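# Sort parcels into colour-matched trays with eight arms

## Task

Place every parcel inside the tray whose colour matches it, lying flat on that tray's floor.

## Robot and tools

Robots: eight identical i2rt Big YAM arms named arm1 to arm8. Each has six joints, a two-finger gripper and a wrist camera. The hand reaches roughly 1.0 m from the joint-1 axis. The arms stand on tables whose tops are at z=+0.720. Their feet (base_link, scene frame, metres; each foot faces its own +x) are: arm1 (-2.151, -0.606, 0.766); arm2 (-0.854, -0.623, 0.797); arm3 (0.435, -0.612, 0.752); arm4 (1.688, -0.612, 0.754); arm5 (2.165, 0.644, 0.790); arm6 (0.850, 0.628, 0.817); arm7 (-0.424, 0.615, 0.799); arm8 (-1.661, 0.655, 0.757). Arms 1-4 sit along y of about -0.6 and arms 5-8 along y of about +0.6.

Frame: one shared scene frame. The origin is on the floor and +z points up. The hand point lies between the finger pads, about 1 cm behind the tips. The fingers point along the hand's +z and open along its y. Printed hand positions can be off, more so at long reach.

Cameras: fixed room cameras cam_arm1 to cam_arm8, and wrist cameras arm1_cam_wrist to arm8_cam_wrist. Images are 672x504. Calibration (K, distortion, T_world_to_cam) was given. Room cameras may have moved up to about 2.3 degrees and 9 mm since then; points near the image centre are most accurate. Wrist camera poses are computed from joint readings, so they inherit joint errors.

Tool move: one key per robot you command (arm1..arm8), plus optional "cameras". A robot you leave out keeps its old command. A robot's part holds:
- "joints": an object of absolute targets by name. joint1_rad -2.879..2.879 (turns about the foot, positive counter-clockwise seen from above, 0 = the foot's facing direction). joint2_rad 0..3.141 (shoulder; 0 = upper arm pointing back, positive lifts it up and forward). joint3_rad 0..3.019 (elbow; 0 = folded, positive opens). joint4_rad -1.692..1.57 (hand pitch, positive tilts the fingers up). joint5_rad -1.57..1.57 (sideways swing, positive to the arm's right). joint6_rad -2.094..2.094 (roll, positive clockwise seen from behind the hand). gripper_m 0..0.093, the fingertip gap in metres. Each joint moves at its own rate, so the hand can sweep wide between postures.
- "target": a list of 7 numbers [x, y, z, qw, qx, qy, qz]. It is an absolute hand pose in the scene frame, in metres, with a unit quaternion. The hand follows a straight line toward it from its current hand_target. When "target" is used, "joints" may contain only gripper_m.
- "speed": the top path speed, 0.002 to 0.5 m/s, default 0.25. It is only allowed with "target". Turning is capped at twice that value in rad/s.
All motions in one call start together. All hand paths in a call finish together, paced by the slowest one. A path lasts 0.5 to 10 s, and any call lasts at most 15 s. The controller clips each step to within 100 mm and 20 degrees of the measured pose, so hands lag, drift and may overshoot the speed, especially when the arm is nearly straight. Expect to end a centimetre or more off the target. Paths do not avoid objects or other arms. An unknown key makes the call invalid, and an out-of-range value gets it refused. After a refusal, your later calls in that reply are skipped.
"cameras": a list of camera names, or "all". Omitted or null also gives every camera, and [] gives none. A move call with no robot keys just reports the full state.

Tool wait: "seconds" 0 to 10, plus optional "cameras". It commands nothing and returns the state.
Tool zoom_image: "camera" plus "region" [x0, y0, x1, y1] in image pixels, with the top-left at (0,0) and a size of at most 504x504. It works only on a camera present in the latest images.
Tool finished_scene: "scene" is the current scene's number. It ends the scene for good, and the parcels must stay in place without help.

Reading results: the "move" line lists each robot that got a motion, with "done" or its worst status. A robot marked "as last shown" was not commanded, and its omitted lines are unchanged. "pictures" gives the order of the images, which can be slightly older than the state. Statuses:
- off_target: the joint stopped short of its target and may still be pushing.
- time_out: the arm could not finish. Its joints now hold nearby targets and keep pushing; on_its_own lists them, and "held at" there is a target, not a reading. To relieve the push, command the reported positions.
- not_followed, "joint command not followed" or "pose unreachable": a self- or arm-collision check blocked the motion. A gripper command in the same call still runs.
The state omits velocities that are only noise, hand_target while the hand is done, and similar lines. Joint velocities are in rad/s (gripper in m/s). Torques are in N m, and joints 3 and 4 wrap at ±28, so large values flip sign.

Gripper: when clamped on a rigid part, gripper_m reads up to about 0.005 below the part's width. Shut on nothing, it reads 0.000-0.002. In open air it can read up to 0.002 wide. A target about 0.005 below the touch width grips at full force, roughly 50-64 N per pad. To release, command a gap well above the reading.

Avoid:
- pressing two arms together, or hitting hard. The clearance check can act late and ignores fingers, gripper housings and wrist cameras, and no line reports arm contact.
- knocking anything outside the work area.
- dropping parcels, letting go of them while they are moving, slamming, or shoving hard.
- overheating. Long pushes, stretched poses or held loads heat the motors, even while you think. MOTOR HOT appears at 85 °C. At 100 °C the arm goes limp for 30-60 s or more (OVER-TEMPERATURE FAULT), and its keys read limit_stop_at_motor_heat; resend those targets afterwards.
The simulation keeps running while you think, and objects may occasionally be nudged by outside pushes.

Each tool is called after "Request:" as name([rows], argument=value, ...), one row to a line, values as JSON.

## Session

Request:
move()

Scene clock: 0.00 s.
Joint torques (N m): no reading
Heat: arm1: hottest joint1_rad 32 °C; arm2: hottest joint2_rad 29 °C; arm3: hottest joint1_rad 31 °C; arm4: hottest gripper 32 °C; arm5: hottest joint6_rad 30 °C; arm6: hottest joint2_rad 30 °C; arm7: hottest joint5_rad 29 °C; arm8: hottest joint1_rad 31 °C.
Joint velocities: within noise
arm1.joint_positions: joint1_rad=-0.028 joint2_rad=+0.521 joint3_rad=+1.431 joint4_rad=-1.508 joint5_rad=+0.032 joint6_rad=-0.133 gripper_m=+0.09396
arm1.joint_status: not commanded
arm1.hand: x=-2.0073 y=-0.6778 z=+1.3083 quat_wxyz=(-0.446, -0.145, -0.870, +0.152) (m; scene frame)
arm1.hand_target: x=-2.0101 y=-0.6764 z=+1.3161 quat_wxyz=(-0.454, -0.145, -0.865, +0.155) (m; scene frame)
arm1.hand_status: not commanded
arm2.joint_positions: joint1_rad=+0.020 joint2_rad=+0.528 joint3_rad=+1.425 joint4_rad=-1.340 joint5_rad=+0.175 joint6_rad=+0.036 gripper_m=+0.09396
arm2.joint_status: not commanded
arm2.hand: x=-0.9859 y=-0.4872 z=+1.3715 quat_wxyz=(-0.230, +0.778, -0.324, -0.487) (m; scene frame)
arm2.hand_target: x=-0.9833 y=-0.4891 z=+1.3817 quat_wxyz=(-0.232, +0.772, -0.322, -0.497) (m; scene frame)
arm2.hand_status: not commanded
arm3.joint_positions: joint1_rad=+0.084 joint2_rad=+0.623 joint3_rad=+1.443 joint4_rad=-1.225 joint5_rad=+0.214 joint6_rad=-0.288 gripper_m=+0.09396
arm3.joint_status: not commanded
arm3.hand: x=+0.2458 y=-0.4641 z=+1.3420 quat_wxyz=(-0.302, +0.818, -0.155, -0.465) (m; scene frame)
arm3.hand_target: x=+0.2487 y=-0.4659 z=+1.3553 quat_wxyz=(-0.306, +0.809, -0.155, -0.477) (m; scene frame)
arm3.hand_status: not commanded
arm4.joint_positions: joint1_rad=+0.299 joint2_rad=+0.615 joint3_rad=+1.406 joint4_rad=-1.263 joint5_rad=-0.166 joint6_rad=-0.115 gripper_m=+0.09396
arm4.joint_status: not commanded
arm4.hand: x=+1.7423 y=-0.3720 z=+1.3161 quat_wxyz=(-0.394, +0.570, -0.636, -0.340) (m; scene frame)
arm4.hand_target: x=+1.7413 y=-0.3753 z=+1.3284 quat_wxyz=(-0.404, +0.566, -0.630, -0.346) (m; scene frame)
arm4.hand_status: not commanded
arm5.joint_positions: joint1_rad=-0.422 joint2_rad=+0.625 joint3_rad=+1.427 joint4_rad=-1.371 joint5_rad=+0.120 joint6_rad=-0.097 gripper_m=+0.09396
arm5.joint_status: not commanded
arm5.hand: x=+2.0004 y=+0.7998 z=+1.3402 quat_wxyz=(-0.234, +0.830, -0.279, -0.422) (m; scene frame)
arm5.hand_target: x=+2.0022 y=+0.7982 z=+1.3527 quat_wxyz=(-0.238, +0.823, -0.277, -0.434) (m; scene frame)
arm5.hand_status: not commanded
arm6.joint_positions: joint1_rad=+0.075 joint2_rad=+0.549 joint3_rad=+1.411 joint4_rad=-1.315 joint5_rad=-0.143 joint6_rad=+0.201 gripper_m=+0.09396
arm6.joint_status: not commanded
arm6.hand: x=+1.0364 y=+0.5443 z=+1.3862 quat_wxyz=(-0.531, -0.272, -0.802, +0.030) (m; scene frame)
arm6.hand_target: x=+1.0336 y=+0.5460 z=+1.3993 quat_wxyz=(-0.544, -0.268, -0.794, +0.033) (m; scene frame)
arm6.hand_status: not commanded
arm7.joint_positions: joint1_rad=-0.146 joint2_rad=+0.496 joint3_rad=+1.379 joint4_rad=-1.460 joint5_rad=-0.022 joint6_rad=+0.046 gripper_m=+0.09396
arm7.joint_status: not commanded
arm7.hand: x=-0.3012 y=+0.4957 z=+1.3304 quat_wxyz=(-0.447, -0.351, -0.807, +0.162) (m; scene frame)
arm7.hand_target: x=-0.3031 y=+0.4977 z=+1.3404 quat_wxyz=(-0.457, -0.348, -0.801, +0.166) (m; scene frame)
arm7.hand_status: not commanded
arm8.joint_positions: joint1_rad=-0.237 joint2_rad=+0.447 joint3_rad=+1.428 joint4_rad=-1.458 joint5_rad=-0.190 joint6_rad=-0.420 gripper_m=+0.09396
arm8.joint_status: not commanded
arm8.hand: x=-1.7428 y=+0.5401 z=+1.3190 quat_wxyz=(-0.160, -0.687, -0.503, +0.499) (m; scene frame)
arm8.hand_target: x=-1.7406 y=+0.5420 z=+1.3271 quat_wxyz=(-0.161, -0.682, -0.500, +0.508) (m; scene frame)
arm8.hand_status: not commanded
pictures: arm1_cam_wrist, arm2_cam_wrist, arm3_cam_wrist, arm4_cam_wrist, arm5_cam_wrist, arm6_cam_wrist, arm7_cam_wrist, arm8_cam_wrist, cam_arm1, cam_arm2, cam_arm3, cam_arm4, cam_arm5, cam_arm6, cam_arm7, cam_arm8

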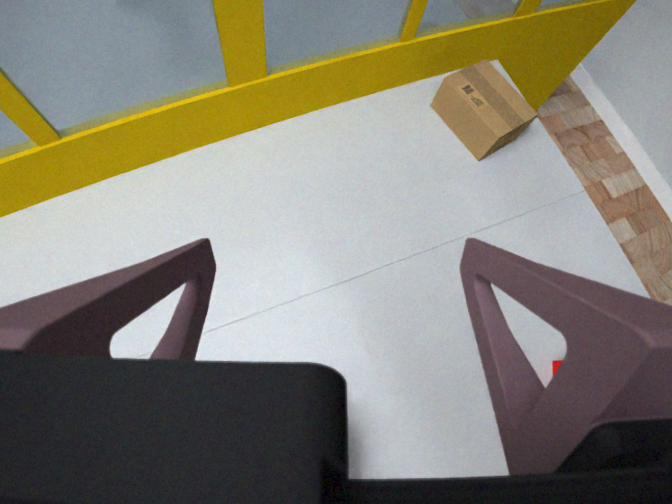

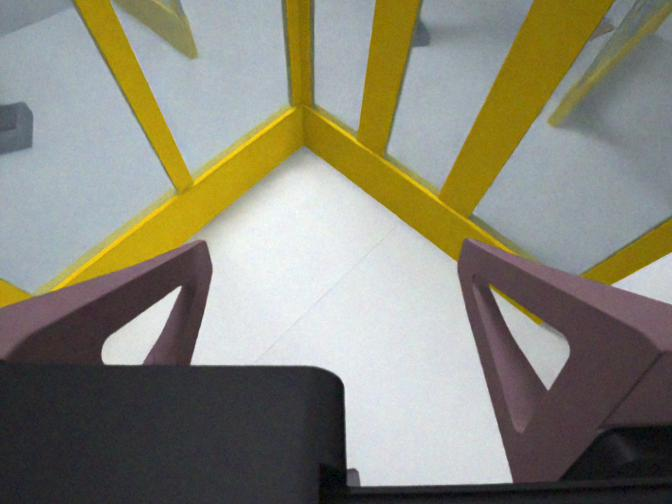

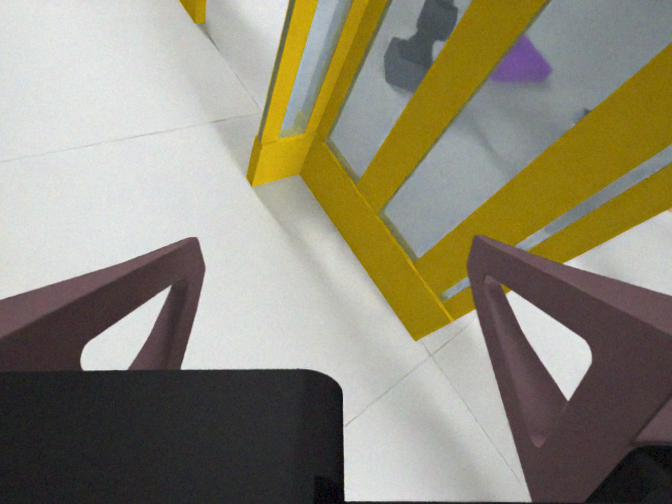

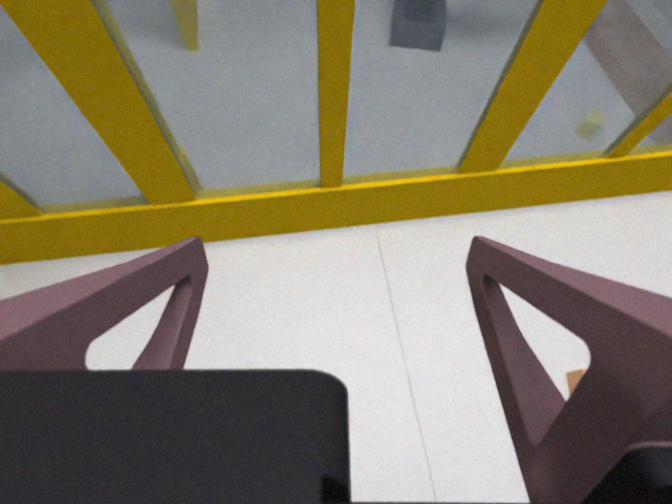

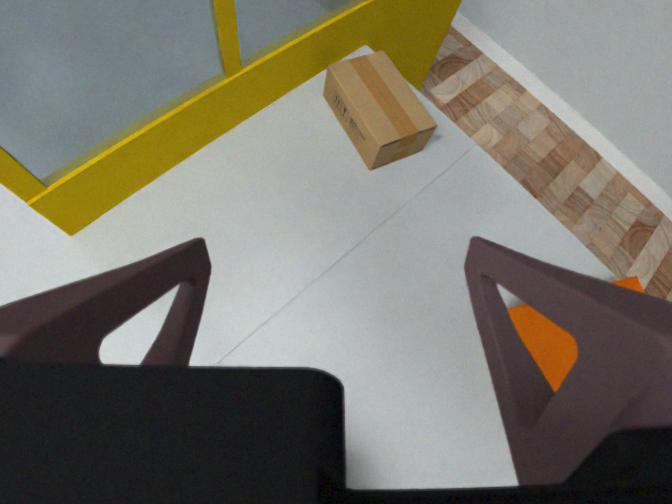

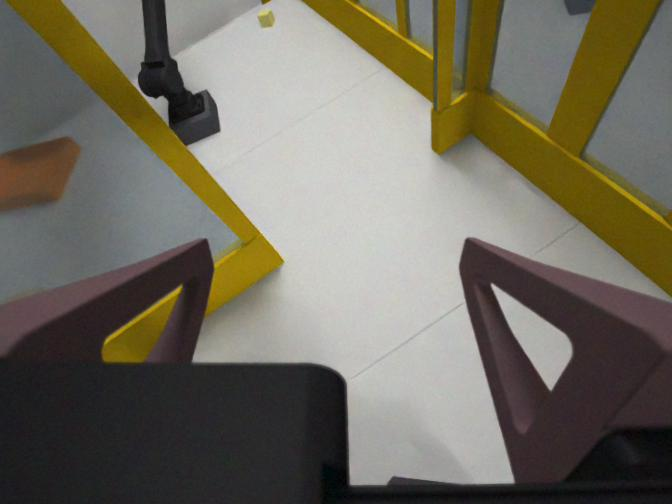

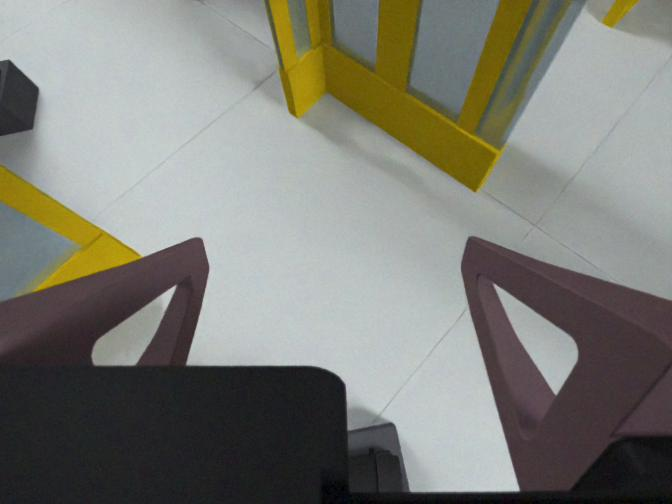

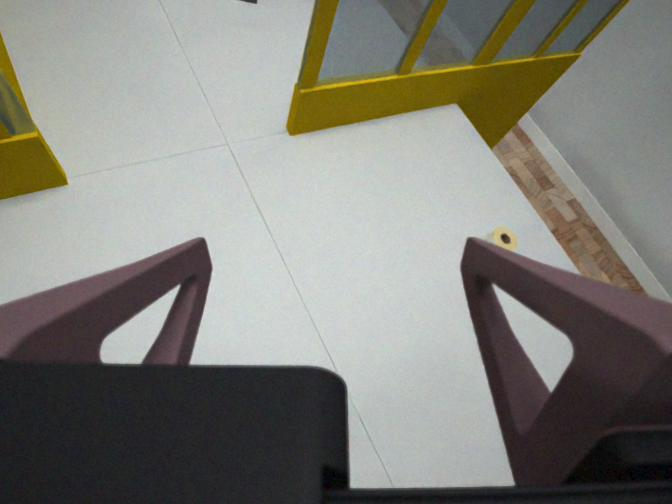

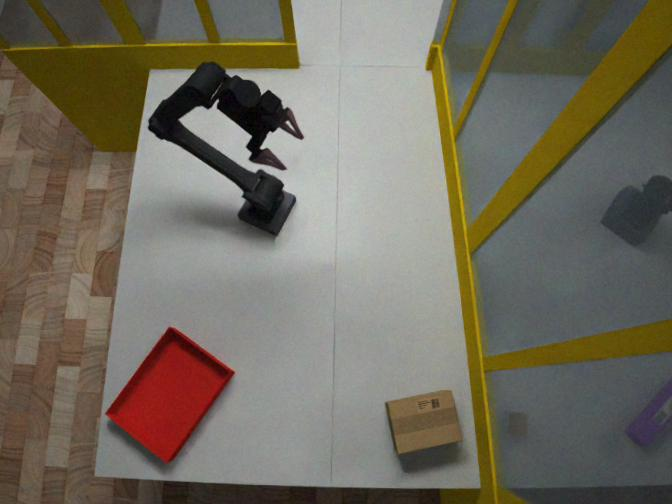

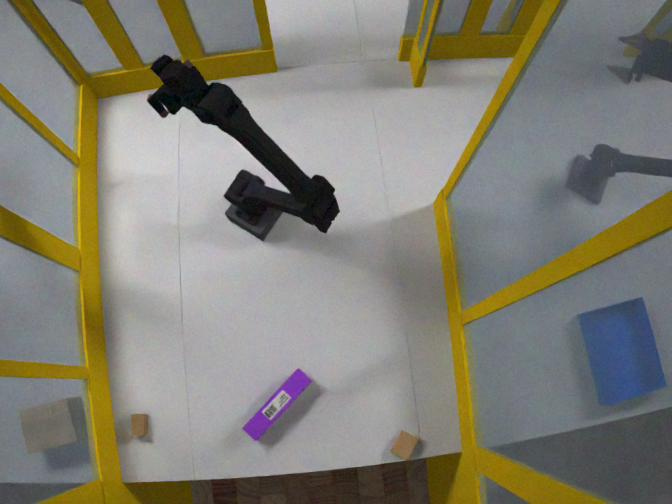

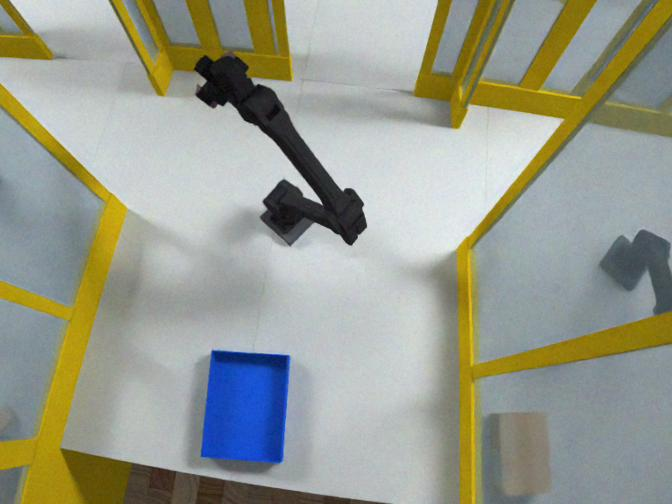

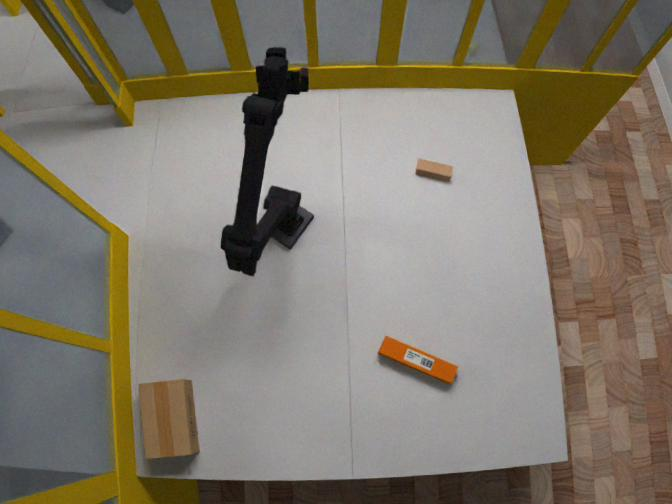

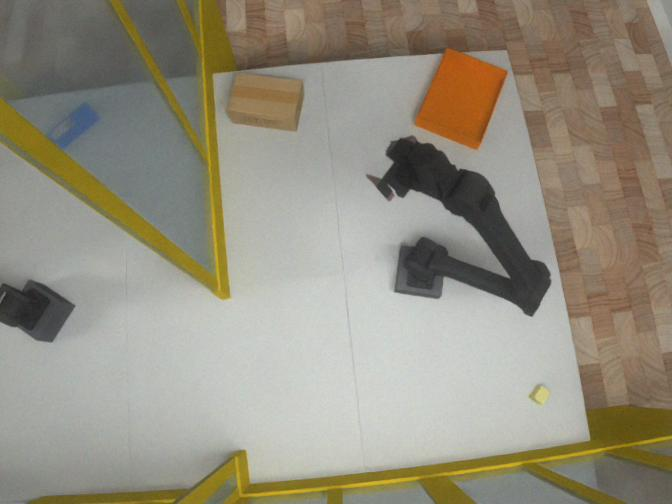

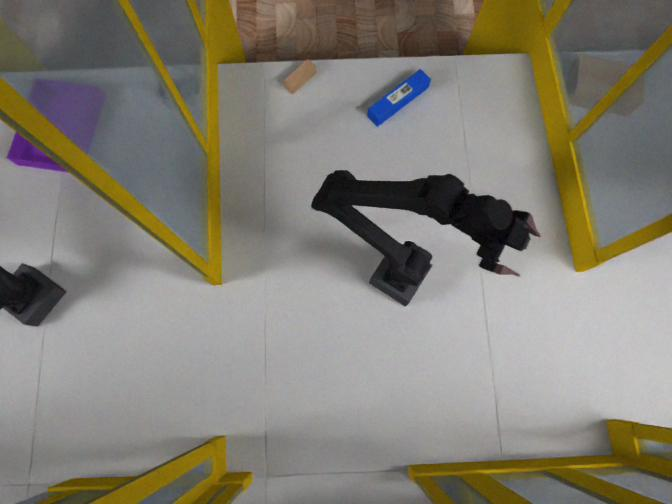

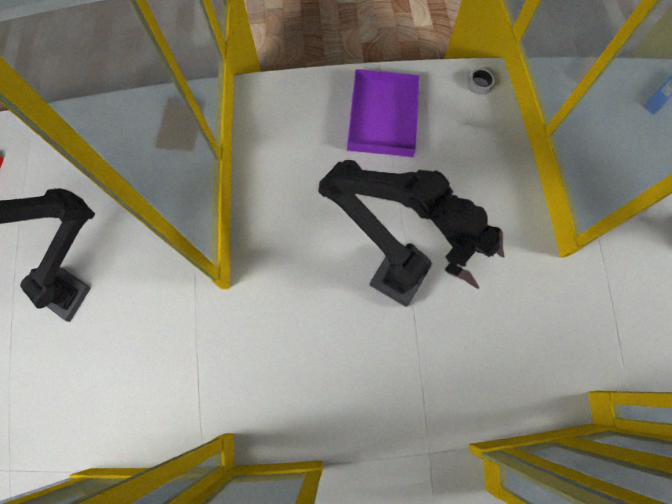

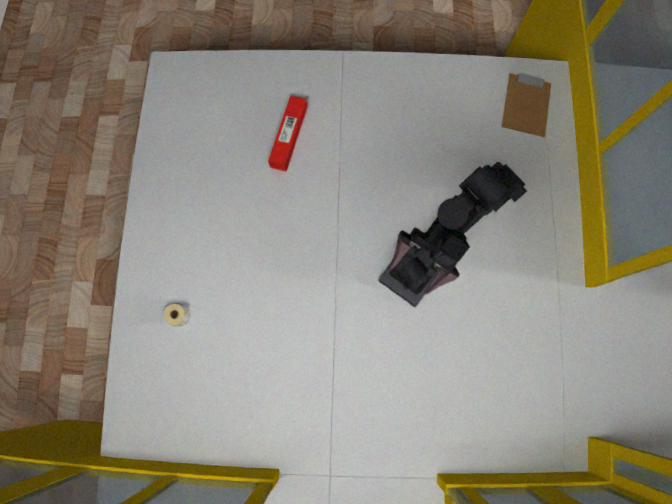

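Request:
zoom_image(camera="cam_arm8", region=[230, 70, 350, 190])

Request:
zoom_image(camera="cam_arm2", region=[220, 350, 340, 470])

Request:
zoom_image(camera="cam_arm4", region=[360, 300, 480, 420])

Request:
zoom_image(camera="cam_arm6", region=[340, 40, 460, 160])

Request:
zoom_image(camera="cam_arm1", region=[80, 310, 260, 490])

Request:
zoom_image(camera="cam_arm2", region=[200, 0, 560, 270])

Request:
zoom_image(camera="cam_arm3", region=[250, 0, 610, 270])

Request:
zoom_image(camera="cam_arm6", region=[300, 240, 660, 504])

Scaled by 4.200.

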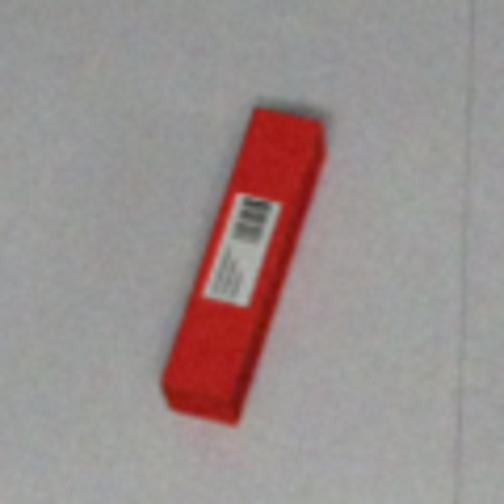

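Scaled by 4.200.

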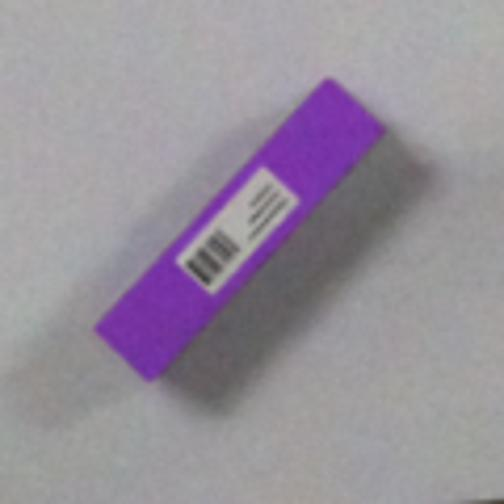

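Scaled by 4.200.

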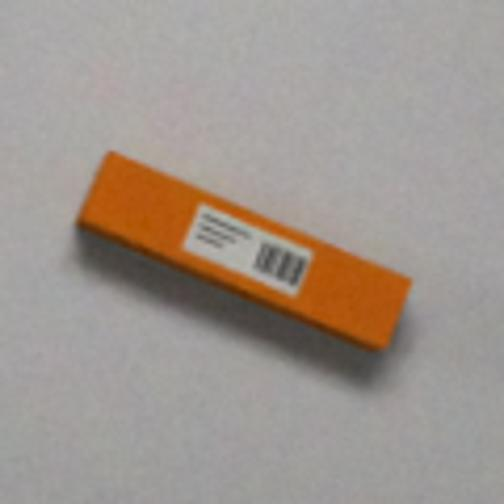

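Scaled by 4.200.

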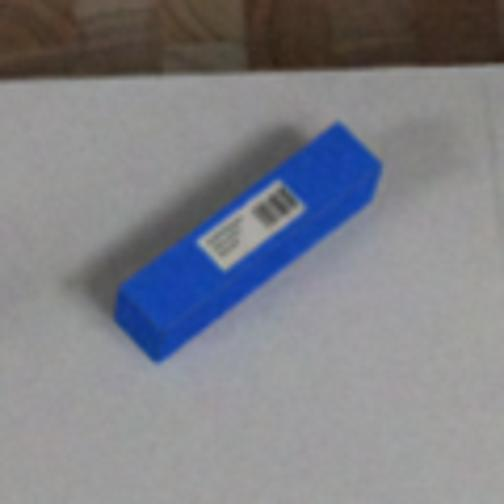

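Scaled by 2.800.

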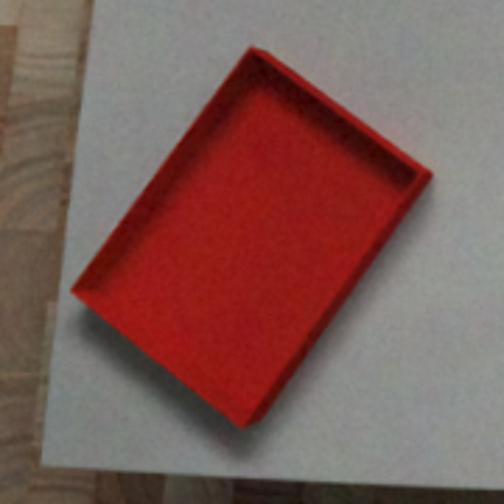

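Scaled by 1.400.

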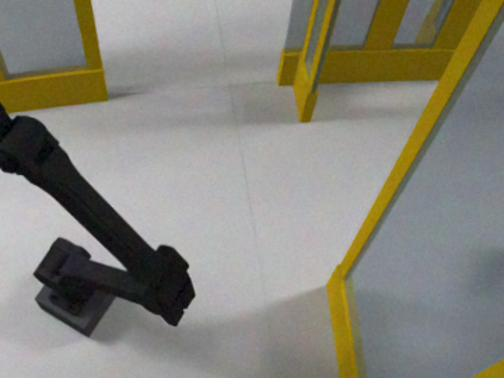

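Scaled by 1.400.

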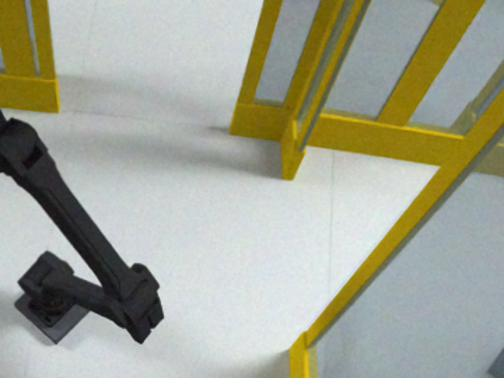

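Scaled by 1.400.

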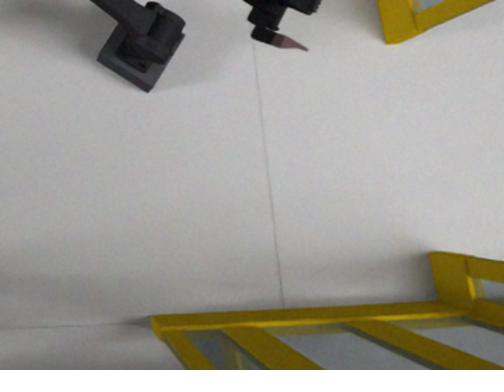

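Request:
move(arm8={"joints":{"joint1_rad":-1.83,"joint5_rad":0}}, arm2={"joints":{"joint1_rad":2.244,"joint5_rad":0}}, arm4={"joints":{"joint1_rad":-1.824,"joint5_rad":0}}, arm6={"joints":{"joint1_rad":2.117,"joint5_rad":0}}, arm1={"joints":{"joint1_rad":1.44,"joint5_rad":0}}, arm7={"joints":{"joint1_rad":-1.05,"joint5_rad":0}}, arm3={"joints":{"joint1_rad":-1.2,"joint5_rad":0}}, cameras=[])

Request:
move(arm8={"target":[-2.079,1.145,0.98,0,0.6307,-0.776,0],"speed":0.4}, arm2={"target":[-0.845,-1.279,0.98,0,0.9386,0.3451,0],"speed":0.4}, arm4={"target":[2.137,-1.147,0.98,0,0.2164,0.9763,0],"speed":0.4}, arm6={"target":[0.904,1.381,0.98,0,0.3256,-0.9455,0],"speed":0.4}, cameras=["arm8_cam_wrist","arm2_cam_wrist","arm4_cam_wrist","arm6_cam_wrist"])

Scene clock: 144.23 s.
Heat: arm1: hottest joint1_rad 31 °C; arm2: hottest joint3_rad 34 °C; arm3: hottest joint1_rad 30 °C; arm4: hottest joint3_rad 41 °C; arm5: hottest joint3_rad 34 °C; arm6: hottest joint3_rad 31 °C; arm7: hottest joint3_rad 39 °C; arm8: hottest joint1_rad 30 °C.
move: arm1 done; arm2 done; arm3 done; arm4 done; arm6 done; arm7 done; arm8 done
arm1.joint_status: all done
arm2.joint_status: all done
arm3.joint_status: all done
arm4.joint_status: all done
arm6.joint_status: all done
arm7.joint_status: all done
arm8.joint_status: all done
pictures: none

Scene clock: 147.50 s.
Joint torques (N m): arm1=[1.96 4.48 7.9 1.77 0.03 0.01] | arm2=[-0.15 -23.59 12.19 0.03 -0.07 0.09] | arm3=[-1.67 0.97 9.94 1.7 -0.26 -0.02] | arm4=[0.73 -19.19 15.13 -0.16 -0.02 -0.04] | arm5=[-1.2 3.6 7.45 1.78 -0.11 -0.06] | arm6=[-1.26 -19.25 13.23 -0.1 0.03 0] | arm7=[-1.08 2.37 9.8 1.47 0.03 0.11] | arm8=[1.61 -19.19 14.31 -0.79 -0.13 0.05]
move: arm2 off_target; arm4 off_target; arm6 off_target; arm8 off_target
arm1.joint_positions: joint1_rad=+1.427 joint2_rad=+0.521 joint3_rad=+1.431 joint4_rad=-1.508 joint5_rad=+0.001 joint6_rad=-0.133 gripper_m=+0.09398
arm1.hand: x=-2.0639 y=-0.4618 z=+1.3058 quat_wxyz=(-0.423, +0.478, -0.746, -0.192) (m; scene frame)
arm2.joint_positions: joint1_rad=+2.250 joint2_rad=+2.095 joint3_rad=+2.070 joint4_rad=-1.576 joint5_rad=+0.003 joint6_rad=+0.865 gripper_m=+0.09398
arm2.hand: x=-0.8431 y=-1.2674 z=+0.9657 quat_wxyz=(-0.016, +0.935, +0.354, +0.004) (m; scene frame)
arm2.hand_target: x=-0.8452 y=-1.2782 z=+0.9800 quat_wxyz=(+0.001, +0.939, +0.345, +0.000) (m; scene frame)
arm2.hand_status: off_target (0.019 m and 2.1 deg from the pose sent, 0.608 m and 78.8 deg at the start)
arm3.joint_positions: joint1_rad=-1.187 joint2_rad=+0.623 joint3_rad=+1.443 joint4_rad=-1.225 joint5_rad=+0.004 joint6_rad=-0.288 gripper_m=+0.09397
arm3.hand: x=+0.4871 y=-0.3810 z=+1.3423 quat_wxyz=(-0.480, +0.607, -0.570, -0.276) (m; scene frame)
arm4.joint_positions: joint1_rad=-1.846 joint2_rad=+2.204 joint3_rad=+2.362 joint4_rad=-1.684 joint5_rad=-0.018 joint6_rad=-0.434 gripper_m=+0.09398
arm4.hand: x=+2.1238 y=-1.1446 z=+0.9636 quat_wxyz=(-0.018, -0.227, -0.974, +0.013) (m; scene frame)
arm4.hand_target: x=+2.1361 y=-1.1458 z=+0.9795 quat_wxyz=(-0.033, -0.216, -0.975, +0.025) (m; scene frame)
arm4.hand_status: off_target (0.021 m and 2.8 deg from the pose sent, 0.571 m and 65.0 deg at the start; a joint's target at an end of its range on 30 of 98 steps)
arm5.joint_positions: joint1_rad=-0.422 joint2_rad=+0.625 joint3_rad=+1.427 joint4_rad=-1.371 joint5_rad=+0.120 joint6_rad=-0.097 gripper_m=+0.09396
arm5.hand: x=+2.0004 y=+0.7998 z=+1.3402 quat_wxyz=(-0.234, +0.830, -0.279, -0.422) (m; scene frame)
arm6.joint_positions: joint1_rad=+2.128 joint2_rad=+2.443 joint3_rad=+2.631 joint4_rad=-1.698 joint5_rad=+0.002 joint6_rad=+0.827 gripper_m=+0.09398
arm6.hand: x=+0.8967 y=+1.3724 z=+0.9650 quat_wxyz=(-0.013, +0.334, -0.942, -0.027) (m; scene frame)
arm6.hand_target: x=+0.9038 y=+1.3794 z=+0.9797 quat_wxyz=(-0.019, +0.325, -0.944, -0.045) (m; scene frame)
arm6.hand_status: off_target (0.019 m and 3.6 deg from the pose sent, 0.684 m and 72.5 deg at the start; a joint's target at an end of its range on 26 of 98 steps)
arm7.joint_positions: joint1_rad=-1.041 joint2_rad=+0.496 joint3_rad=+1.379 joint4_rad=-1.460 joint5_rad=-0.002 joint6_rad=+0.046 gripper_m=+0.09397
arm7.hand: x=-0.4422 y=+0.4448 z=+1.3303 quat_wxyz=(-0.326, -0.668, -0.572, +0.347) (m; scene frame)
arm8.joint_positions: joint1_rad=-1.823 joint2_rad=+2.047 joint3_rad=+2.118 joint4_rad=-1.659 joint5_rad=+0.004 joint6_rad=+0.905 gripper_m=+0.09398
arm8.hand: x=-2.0738 y=+1.1347 z=+0.9739 quat_wxyz=(+0.002, -0.636, +0.772, -0.009) (m; scene frame)
arm8.hand_target: x=-2.0785 y=+1.1446 z=+0.9799 quat_wxyz=(+0.000, -0.631, +0.776, +0.001) (m; scene frame)
arm8.hand_status: off_target (0.013 m and 1.3 deg from the pose sent, 0.605 m and 95.9 deg at the start)
pictures: arm2_cam_wrist, arm4_cam_wrist, arm6_cam_wrist, arm8_cam_wrist
camera_calibration:
arm2_cam_wrist: T_world_to_cam=[[-0.658407, 0.751657, 0.0388941, 0.35883], [0.618213, 0.510597, 0.597581, 0.59566], [0.429316, 0.417496, -0.800865, 1.78503], [0, 0, 0, 1]]
arm4_cam_wrist: T_world_to_cam=[[-0.430649, -0.902066, 0.0286212, -0.148043], [-0.748522, 0.374705, 0.547092, 1.49617], [-0.504238, 0.214181, -0.836583, 2.24705], [0, 0, 0, 1]]
arm6_cam_wrist: T_world_to_cam=[[0.636066, -0.770788, -0.0361497, 0.520927], [-0.636902, -0.550876, 0.539344, 0.812525], [-0.435634, -0.320034, -0.841309, 1.76608], [0, 0, 0, 1]]
arm8_cam_wrist: T_world_to_cam=[[0.980478, -0.196529, 0.00619162, 2.2513], [-0.16111, -0.784923, 0.598281, -0.0218404], [-0.11272, -0.587599, -0.801263, 1.33393], [0, 0, 0, 1]]

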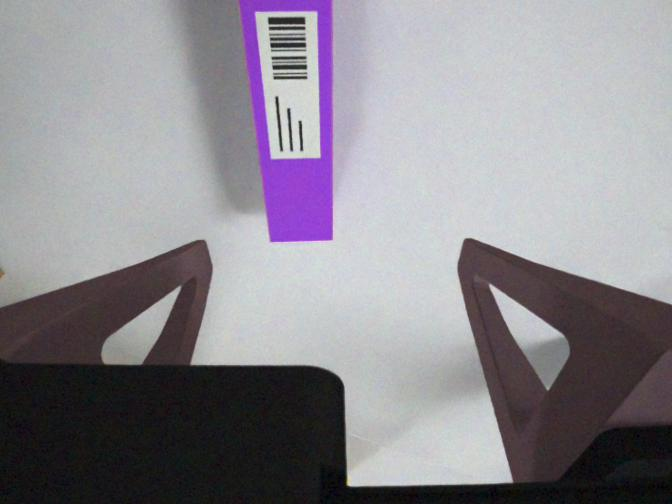

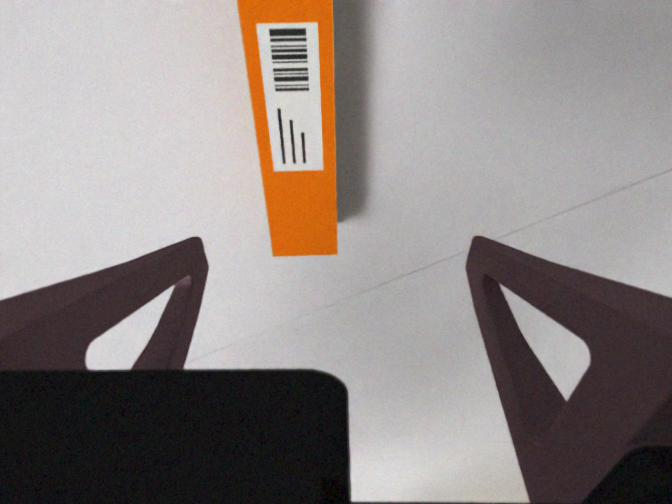

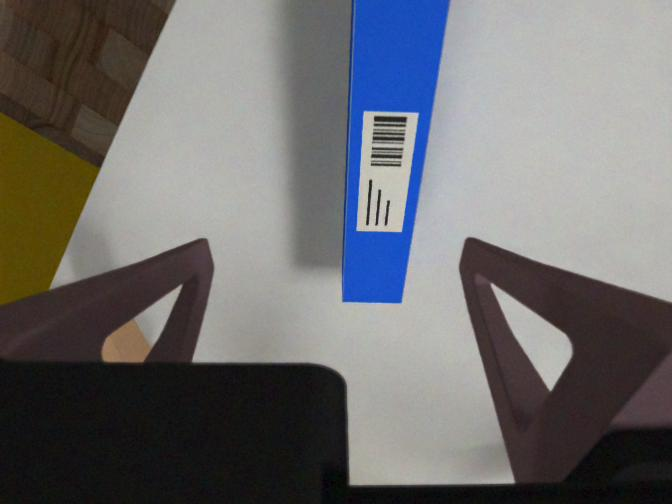

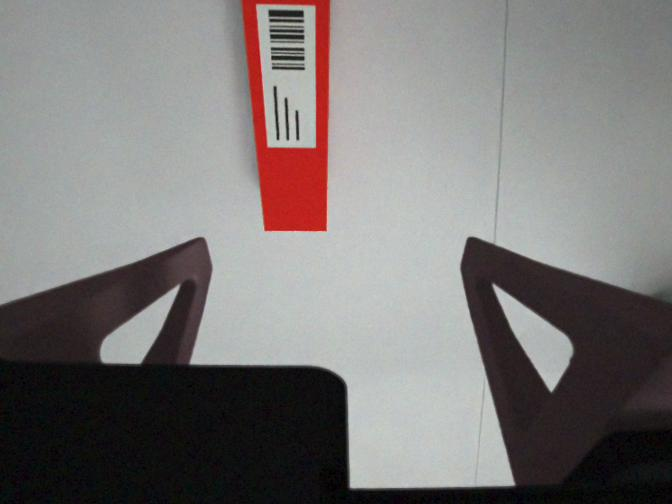

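Request:
move(arm8={"target":[-2.109,1.167,0.85,0,0.6293,-0.7772,0],"speed":0.2}, arm2={"target":[-0.840,-1.305,0.85,0,0.9351,0.3543,0],"speed":0.2}, arm4={"target":[2.159,-1.139,0.85,0,0.2164,0.9763,0],"speed":0.2}, arm6={"target":[0.901,1.328,0.85,0,0.3256,-0.9455,0],"speed":0.2}, cameras=["arm8_cam_wrist","arm2_cam_wrist","arm4_cam_wrist","arm6_cam_wrist"])

Scene clock: 197.57 s.
Joint torques (N m): arm1=[2.49 4.6 8.02 1.76 0.03 0.02] | arm2=[0.38 -25.88 8.72 0.88 -0.06 -0.04] | arm3=[-1.61 1.03 9.94 1.72 -0.26 -0.02] | arm4=[0.73 -19.6 10.95 0.66 -0.07 0.12] | arm5=[-1.32 2.84 7.5 1.85 -0.09 -0.04] | arm6=[-1.44 -21.66 8.23 0.44 0.04 0] | arm7=[-1.03 2.2 9.77 1.42 0.03 0.1] | arm8=[2.49 -22.18 10.82 0.17 -0.12 0.04]
Heat: arm1: hottest joint3_rad 32 °C; arm2: hottest joint3_rad 40 °C; arm3: hottest joint1_rad 30 °C; arm4: hottest joint3_rad 49 °C; arm5: hottest joint3_rad 34 °C; arm6: hottest joint3_rad 39 °C; arm7: hottest joint3_rad 39 °C; arm8: hottest joint2_rad 37 °C.
move: arm2 done; arm4 off_target; arm6 off_target; arm8 done
arm1, arm3, arm5, arm7: as last shown
arm2.joint_positions: joint1_rad=+2.250 joint2_rad=+2.240 joint3_rad=+2.000 joint4_rad=-1.354 joint5_rad=+0.003 joint6_rad=+0.866 gripper_m=+0.09398
arm2.hand: x=-0.8425 y=-1.2980 z=+0.8453 quat_wxyz=(-0.012, +0.935, +0.354, +0.003) (m; scene frame)
arm2.hand_target: x=-0.8402 y=-1.3048 z=+0.8500 quat_wxyz=(+0.000, +0.935, +0.354, +0.000) (m; scene frame)
arm2.hand_status: done (0.009 m and 1.4 deg from the pose sent, 0.122 m and 1.8 deg at the start)
arm4.joint_positions: joint1_rad=-1.812 joint2_rad=+2.288 joint3_rad=+2.233 joint4_rad=-1.518 joint5_rad=-0.016 joint6_rad=-0.419 gripper_m=+0.09398
arm4.hand: x=+2.1488 y=-1.1415 z=+0.8578 quat_wxyz=(+0.001, -0.219, -0.976, -0.001) (m; scene frame)
arm4.hand_target: x=+2.1587 y=-1.1388 z=+0.8499 quat_wxyz=(+0.000, -0.216, -0.976, +0.000) (m; scene frame)
arm4.hand_status: off_target (0.013 m and 0.3 deg from the pose sent, 0.119 m and 2.9 deg at the start)
arm6.joint_positions: joint1_rad=+2.127 joint2_rad=+2.353 joint3_rad=+2.091 joint4_rad=-1.360 joint5_rad=+0.002 joint6_rad=+0.828 gripper_m=+0.09398
arm6.hand: x=+0.8937 y=+1.3201 z=+0.8240 quat_wxyz=(+0.009, +0.334, -0.942, +0.024) (m; scene frame)
arm6.hand_target: x=+0.9011 y=+1.3275 z=+0.8498 quat_wxyz=(+0.000, +0.326, -0.946, +0.000) (m; scene frame)
arm6.hand_status: off_target (0.028 m and 3.1 deg from the pose sent, 0.123 m and 3.6 deg at the start)
arm8.joint_positions: joint1_rad=-1.823 joint2_rad=+2.197 joint3_rad=+2.047 joint4_rad=-1.435 joint5_rad=+0.004 joint6_rad=+0.921 gripper_m=+0.09398
arm8.hand: x=-2.1002 y=+1.1652 z=+0.8519 quat_wxyz=(+0.002, -0.630, +0.777, -0.007) (m; scene frame)
arm8.hand_target: x=-2.1088 y=+1.1669 z=+0.8502 quat_wxyz=(+0.000, -0.629, +0.777, +0.000) (m; scene frame)
arm8.hand_status: done (0.009 m and 0.9 deg from the pose sent, 0.133 m and 1.5 deg at the start)
pictures: arm2_cam_wrist, arm4_cam_wrist, arm6_cam_wrist, arm8_cam_wrist
camera_calibration:
arm2_cam_wrist: T_world_to_cam=[[-0.658126, 0.752168, 0.0333622, 0.392477], [0.618334, 0.51468, 0.593942, 0.691363], [0.429574, 0.411518, -0.803816, 1.69616], [0, 0, 0, 1]]
arm4_cam_wrist: T_world_to_cam=[[-0.414495, -0.910002, 0.00948142, -0.158839], [-0.736995, 0.341768, 0.583123, 1.4784], [-0.533883, 0.234714, -0.812329, 2.23683], [0, 0, 0, 1]]
arm6_cam_wrist: T_world_to_cam=[[0.635535, -0.770741, 0.0453144, 0.410728], [-0.633157, -0.486701, 0.601859, 0.71824], [-0.441823, -0.411194, -0.797315, 1.71902], [0, 0, 0, 1]]
arm8_cam_wrist: T_world_to_cam=[[0.977134, -0.2126, 0.00328346, 2.29811], [-0.172591, -0.784039, 0.596234, 0.0474381], [-0.124185, -0.583167, -0.802804, 1.2231], [0, 0, 0, 1]]

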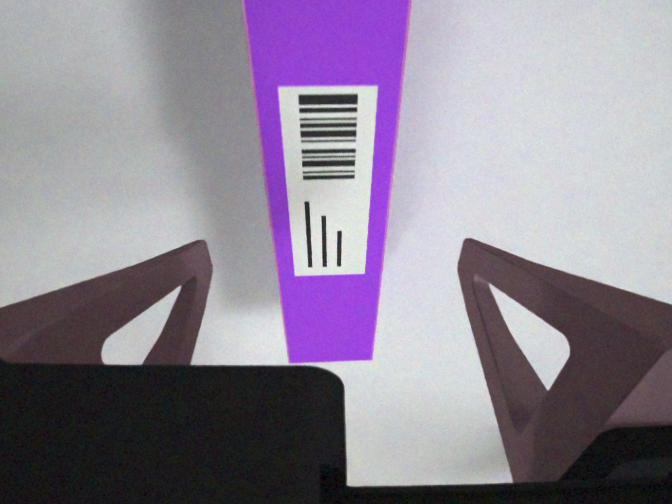

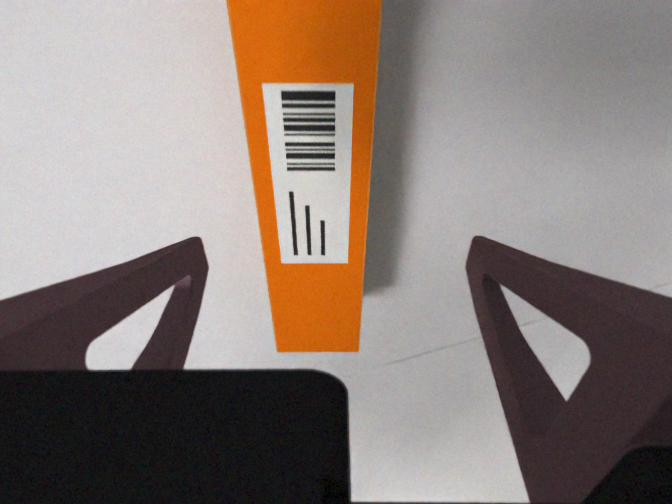

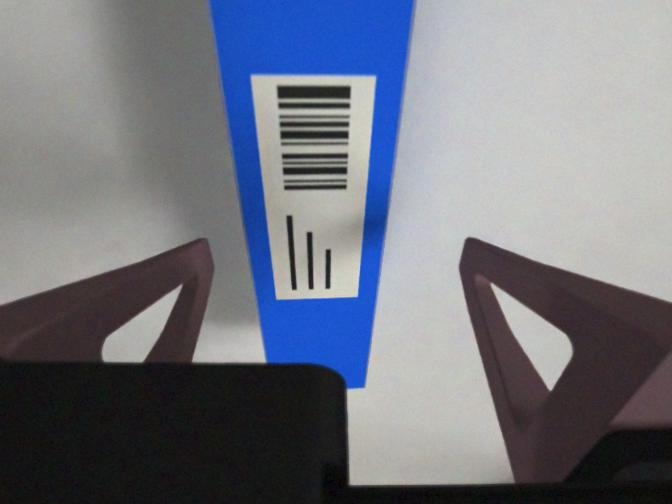

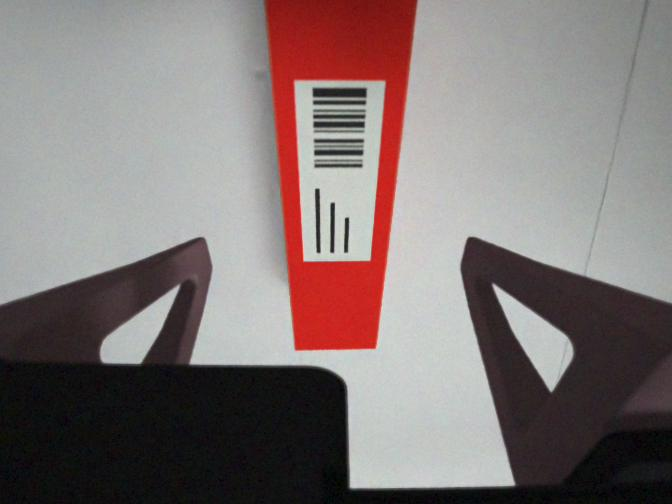

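Request:
move(arm8={"target":[-2.112,1.165,0.745,0,0.6293,-0.7772,0],"speed":0.15}, arm2={"target":[-0.837,-1.304,0.75,0,0.9351,0.3543,0],"speed":0.15}, arm4={"target":[2.164,-1.130,0.743,0,0.2164,0.9763,0],"speed":0.15}, arm6={"target":[0.897,1.336,0.764,0,0.3256,-0.9455,0],"speed":0.15}, cameras=[])

Request:
move(arm8={"joints":{"gripper_m":0.035}}, arm2={"joints":{"gripper_m":0.035}}, arm4={"joints":{"gripper_m":0.035}}, arm6={"joints":{"gripper_m":0.035}}, cameras=["arm8_cam_wrist","arm2_cam_wrist","arm4_cam_wrist","arm6_cam_wrist"])

Scene clock: 210.67 s.
move: arm2 done; arm4 off_target; arm6 done; arm8 off_target
arm2.hand_status: done (0.007 m and 0.6 deg from the pose sent, 0.096 m and 1.4 deg at the start)
arm4.hand_status: off_target (0.017 m and 0.5 deg from the pose sent, 0.116 m and 0.3 deg at the start)
arm6.hand_status: done (0.007 m and 1.3 deg from the pose sent, 0.062 m and 3.1 deg at the start)
arm8.hand_status: off_target (0.012 m and 0.2 deg from the pose sent, 0.107 m and 0.9 deg at the start)
pictures: none

Scene clock: 211.37 s.
Joint torques (N m): arm1=[2.26 4.54 7.97 1.73 0 0] | arm2=[0.79 -25.7 7.69 0.88 -0.03 0.01] | arm3=[-1.67 1.03 9.92 1.7 -0.27 -0.01] | arm4=[0.91 -19.43 9.96 0.72 -0.06 0.11] | arm5=[-0.91 3.37 7.35 1.84 -0.11 -0.04] | arm6=[-0.85 -18.9 8.46 0.51 0.1 0] | arm7=[-1.08 2.32 9.81 1.47 0.04 0.11] | arm8=[2.55 -21.95 9.36 0.16 -0.1 0.03]
move: arm2 off_target; arm4 off_target; arm6 off_target; arm8 off_target
arm1.joint_positions: joint1_rad=+1.427 joint2_rad=+0.521 joint3_rad=+1.431 joint4_rad=-1.508 joint5_rad=+0.001 joint6_rad=-0.133 gripper_m=+0.09398
arm1.hand: x=-2.0639 y=-0.4618 z=+1.3058 quat_wxyz=(-0.423, +0.478, -0.746, -0.192) (m; scene frame)
arm2.joint_positions: joint1_rad=+2.251 joint2_rad=+2.330 joint3_rad=+1.907 joint4_rad=-1.156 joint5_rad=+0.002 joint6_rad=+0.866 gripper_m=+0.05891
arm2.joint_status: gripper_m off_target (ended at +0.05894, target +0.03500)
arm2.hand: x=-0.8421 y=-1.3007 z=+0.7523 quat_wxyz=(-0.005, +0.935, +0.354, +0.000) (m; scene frame)
arm3.joint_positions: joint1_rad=-1.187 joint2_rad=+0.623 joint3_rad=+1.443 joint4_rad=-1.225 joint5_rad=+0.004 joint6_rad=-0.288 gripper_m=+0.09397
arm3.hand: x=+0.4871 y=-0.3810 z=+1.3423 quat_wxyz=(-0.480, +0.607, -0.570, -0.276) (m; scene frame)
arm4.joint_positions: joint1_rad=-1.798 joint2_rad=+2.341 joint3_rad=+2.059 joint4_rad=-1.282 joint5_rad=-0.016 joint6_rad=-0.402 gripper_m=+0.05952
arm4.joint_status: gripper_m off_target (ended at +0.05955, target +0.03500)
arm4.hand: x=+2.1556 y=-1.1362 z=+0.7564 quat_wxyz=(-0.003, -0.220, -0.976, +0.002) (m; scene frame)
arm5.joint_positions: joint1_rad=-0.422 joint2_rad=+0.625 joint3_rad=+1.427 joint4_rad=-1.371 joint5_rad=+0.120 joint6_rad=-0.097 gripper_m=+0.09396
arm5.hand: x=+2.0004 y=+0.7998 z=+1.3402 quat_wxyz=(-0.234, +0.830, -0.279, -0.422) (m; scene frame)
arm6.joint_positions: joint1_rad=+2.127 joint2_rad=+2.422 joint3_rad=+2.054 joint4_rad=-1.220 joint5_rad=+0.000 joint6_rad=+0.834 gripper_m=+0.05986
arm6.joint_status: gripper_m off_target (ended at +0.05988, target +0.03500)
arm6.hand: x=+0.8940 y=+1.3302 z=+0.7626 quat_wxyz=(+0.003, +0.331, -0.943, +0.008) (m; scene frame)
arm7.joint_positions: joint1_rad=-1.041 joint2_rad=+0.496 joint3_rad=+1.379 joint4_rad=-1.460 joint5_rad=-0.002 joint6_rad=+0.046 gripper_m=+0.09397
arm7.hand: x=-0.4422 y=+0.4448 z=+1.3303 quat_wxyz=(-0.326, -0.668, -0.572, +0.347) (m; scene frame)
arm8.joint_positions: joint1_rad=-1.818 joint2_rad=+2.275 joint3_rad=+1.926 joint4_rad=-1.217 joint5_rad=+0.003 joint6_rad=+0.927 gripper_m=+0.05994
arm8.joint_status: gripper_m off_target (ended at +0.05997, target +0.03500)
arm8.hand: x=-2.1065 y=+1.1675 z=+0.7554 quat_wxyz=(+0.001, -0.629, +0.777, +0.002) (m; scene frame)
pictures: arm2_cam_wrist, arm4_cam_wrist, arm6_cam_wrist, arm8_cam_wrist
camera_calibration:
arm2_cam_wrist: T_world_to_cam=[[-0.658434, 0.752331, 0.0214964, 0.406762], [0.617525, 0.523684, 0.586871, 0.764095], [0.430264, 0.399691, -0.809395, 1.61171], [0, 0, 0, 1]]
arm4_cam_wrist: T_world_to_cam=[[-0.416509, -0.909028, 0.0137449, -0.14798], [-0.740256, 0.347879, 0.575327, 1.56057], [-0.527769, 0.229454, -0.817808, 2.14183], [0, 0, 0, 1]]
arm6_cam_wrist: T_world_to_cam=[[0.630746, -0.775729, 0.0200911, 0.45121], [-0.636636, -0.502498, 0.58497, 0.797347], [-0.443683, -0.381758, -0.810806, 1.64711], [0, 0, 0, 1]]
arm8_cam_wrist: T_world_to_cam=[[0.976754, -0.214047, -0.0116212, 2.31721], [-0.166532, -0.791835, 0.587591, 0.134068], [-0.134974, -0.571997, -0.809074, 1.11522], [0, 0, 0, 1]]

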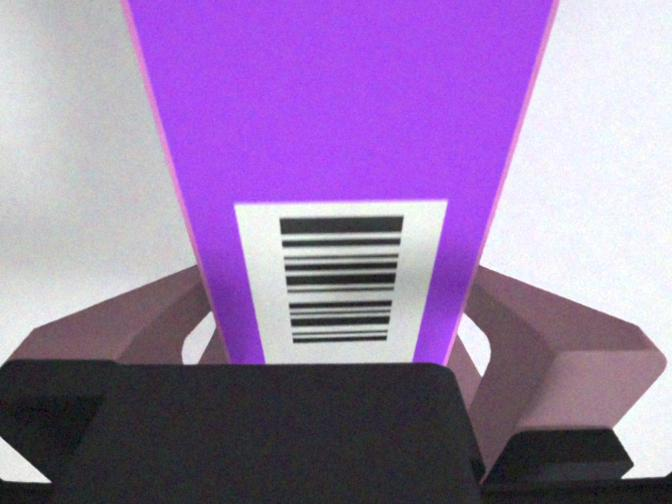

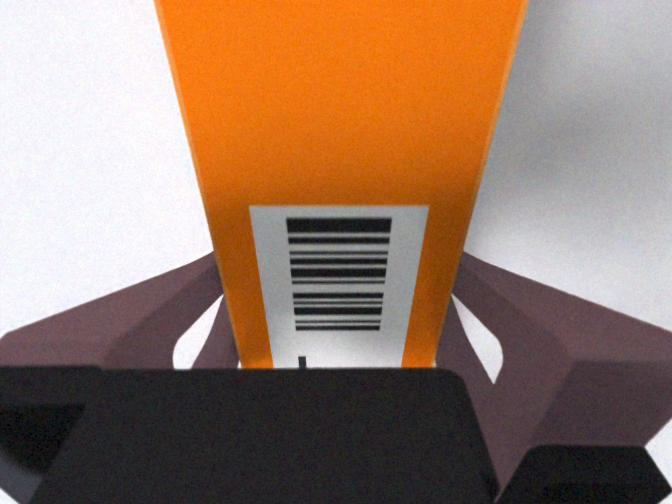

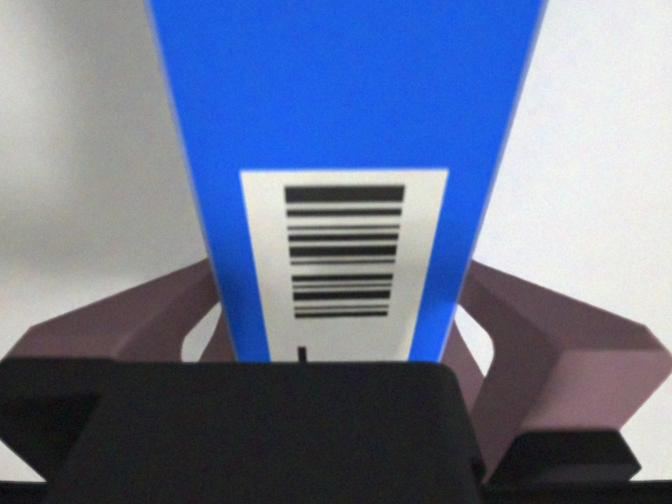

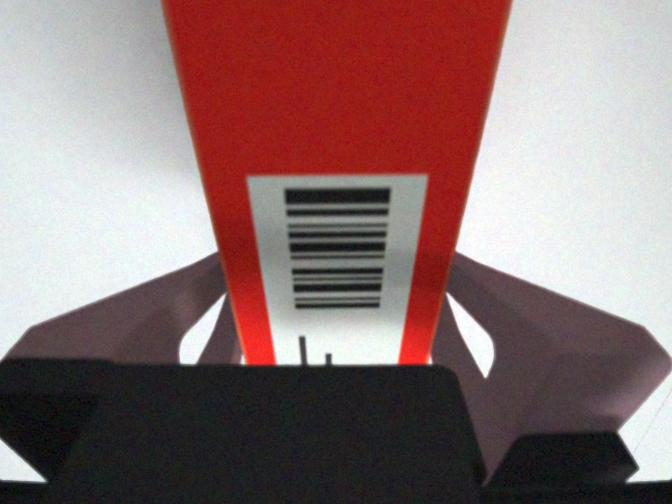

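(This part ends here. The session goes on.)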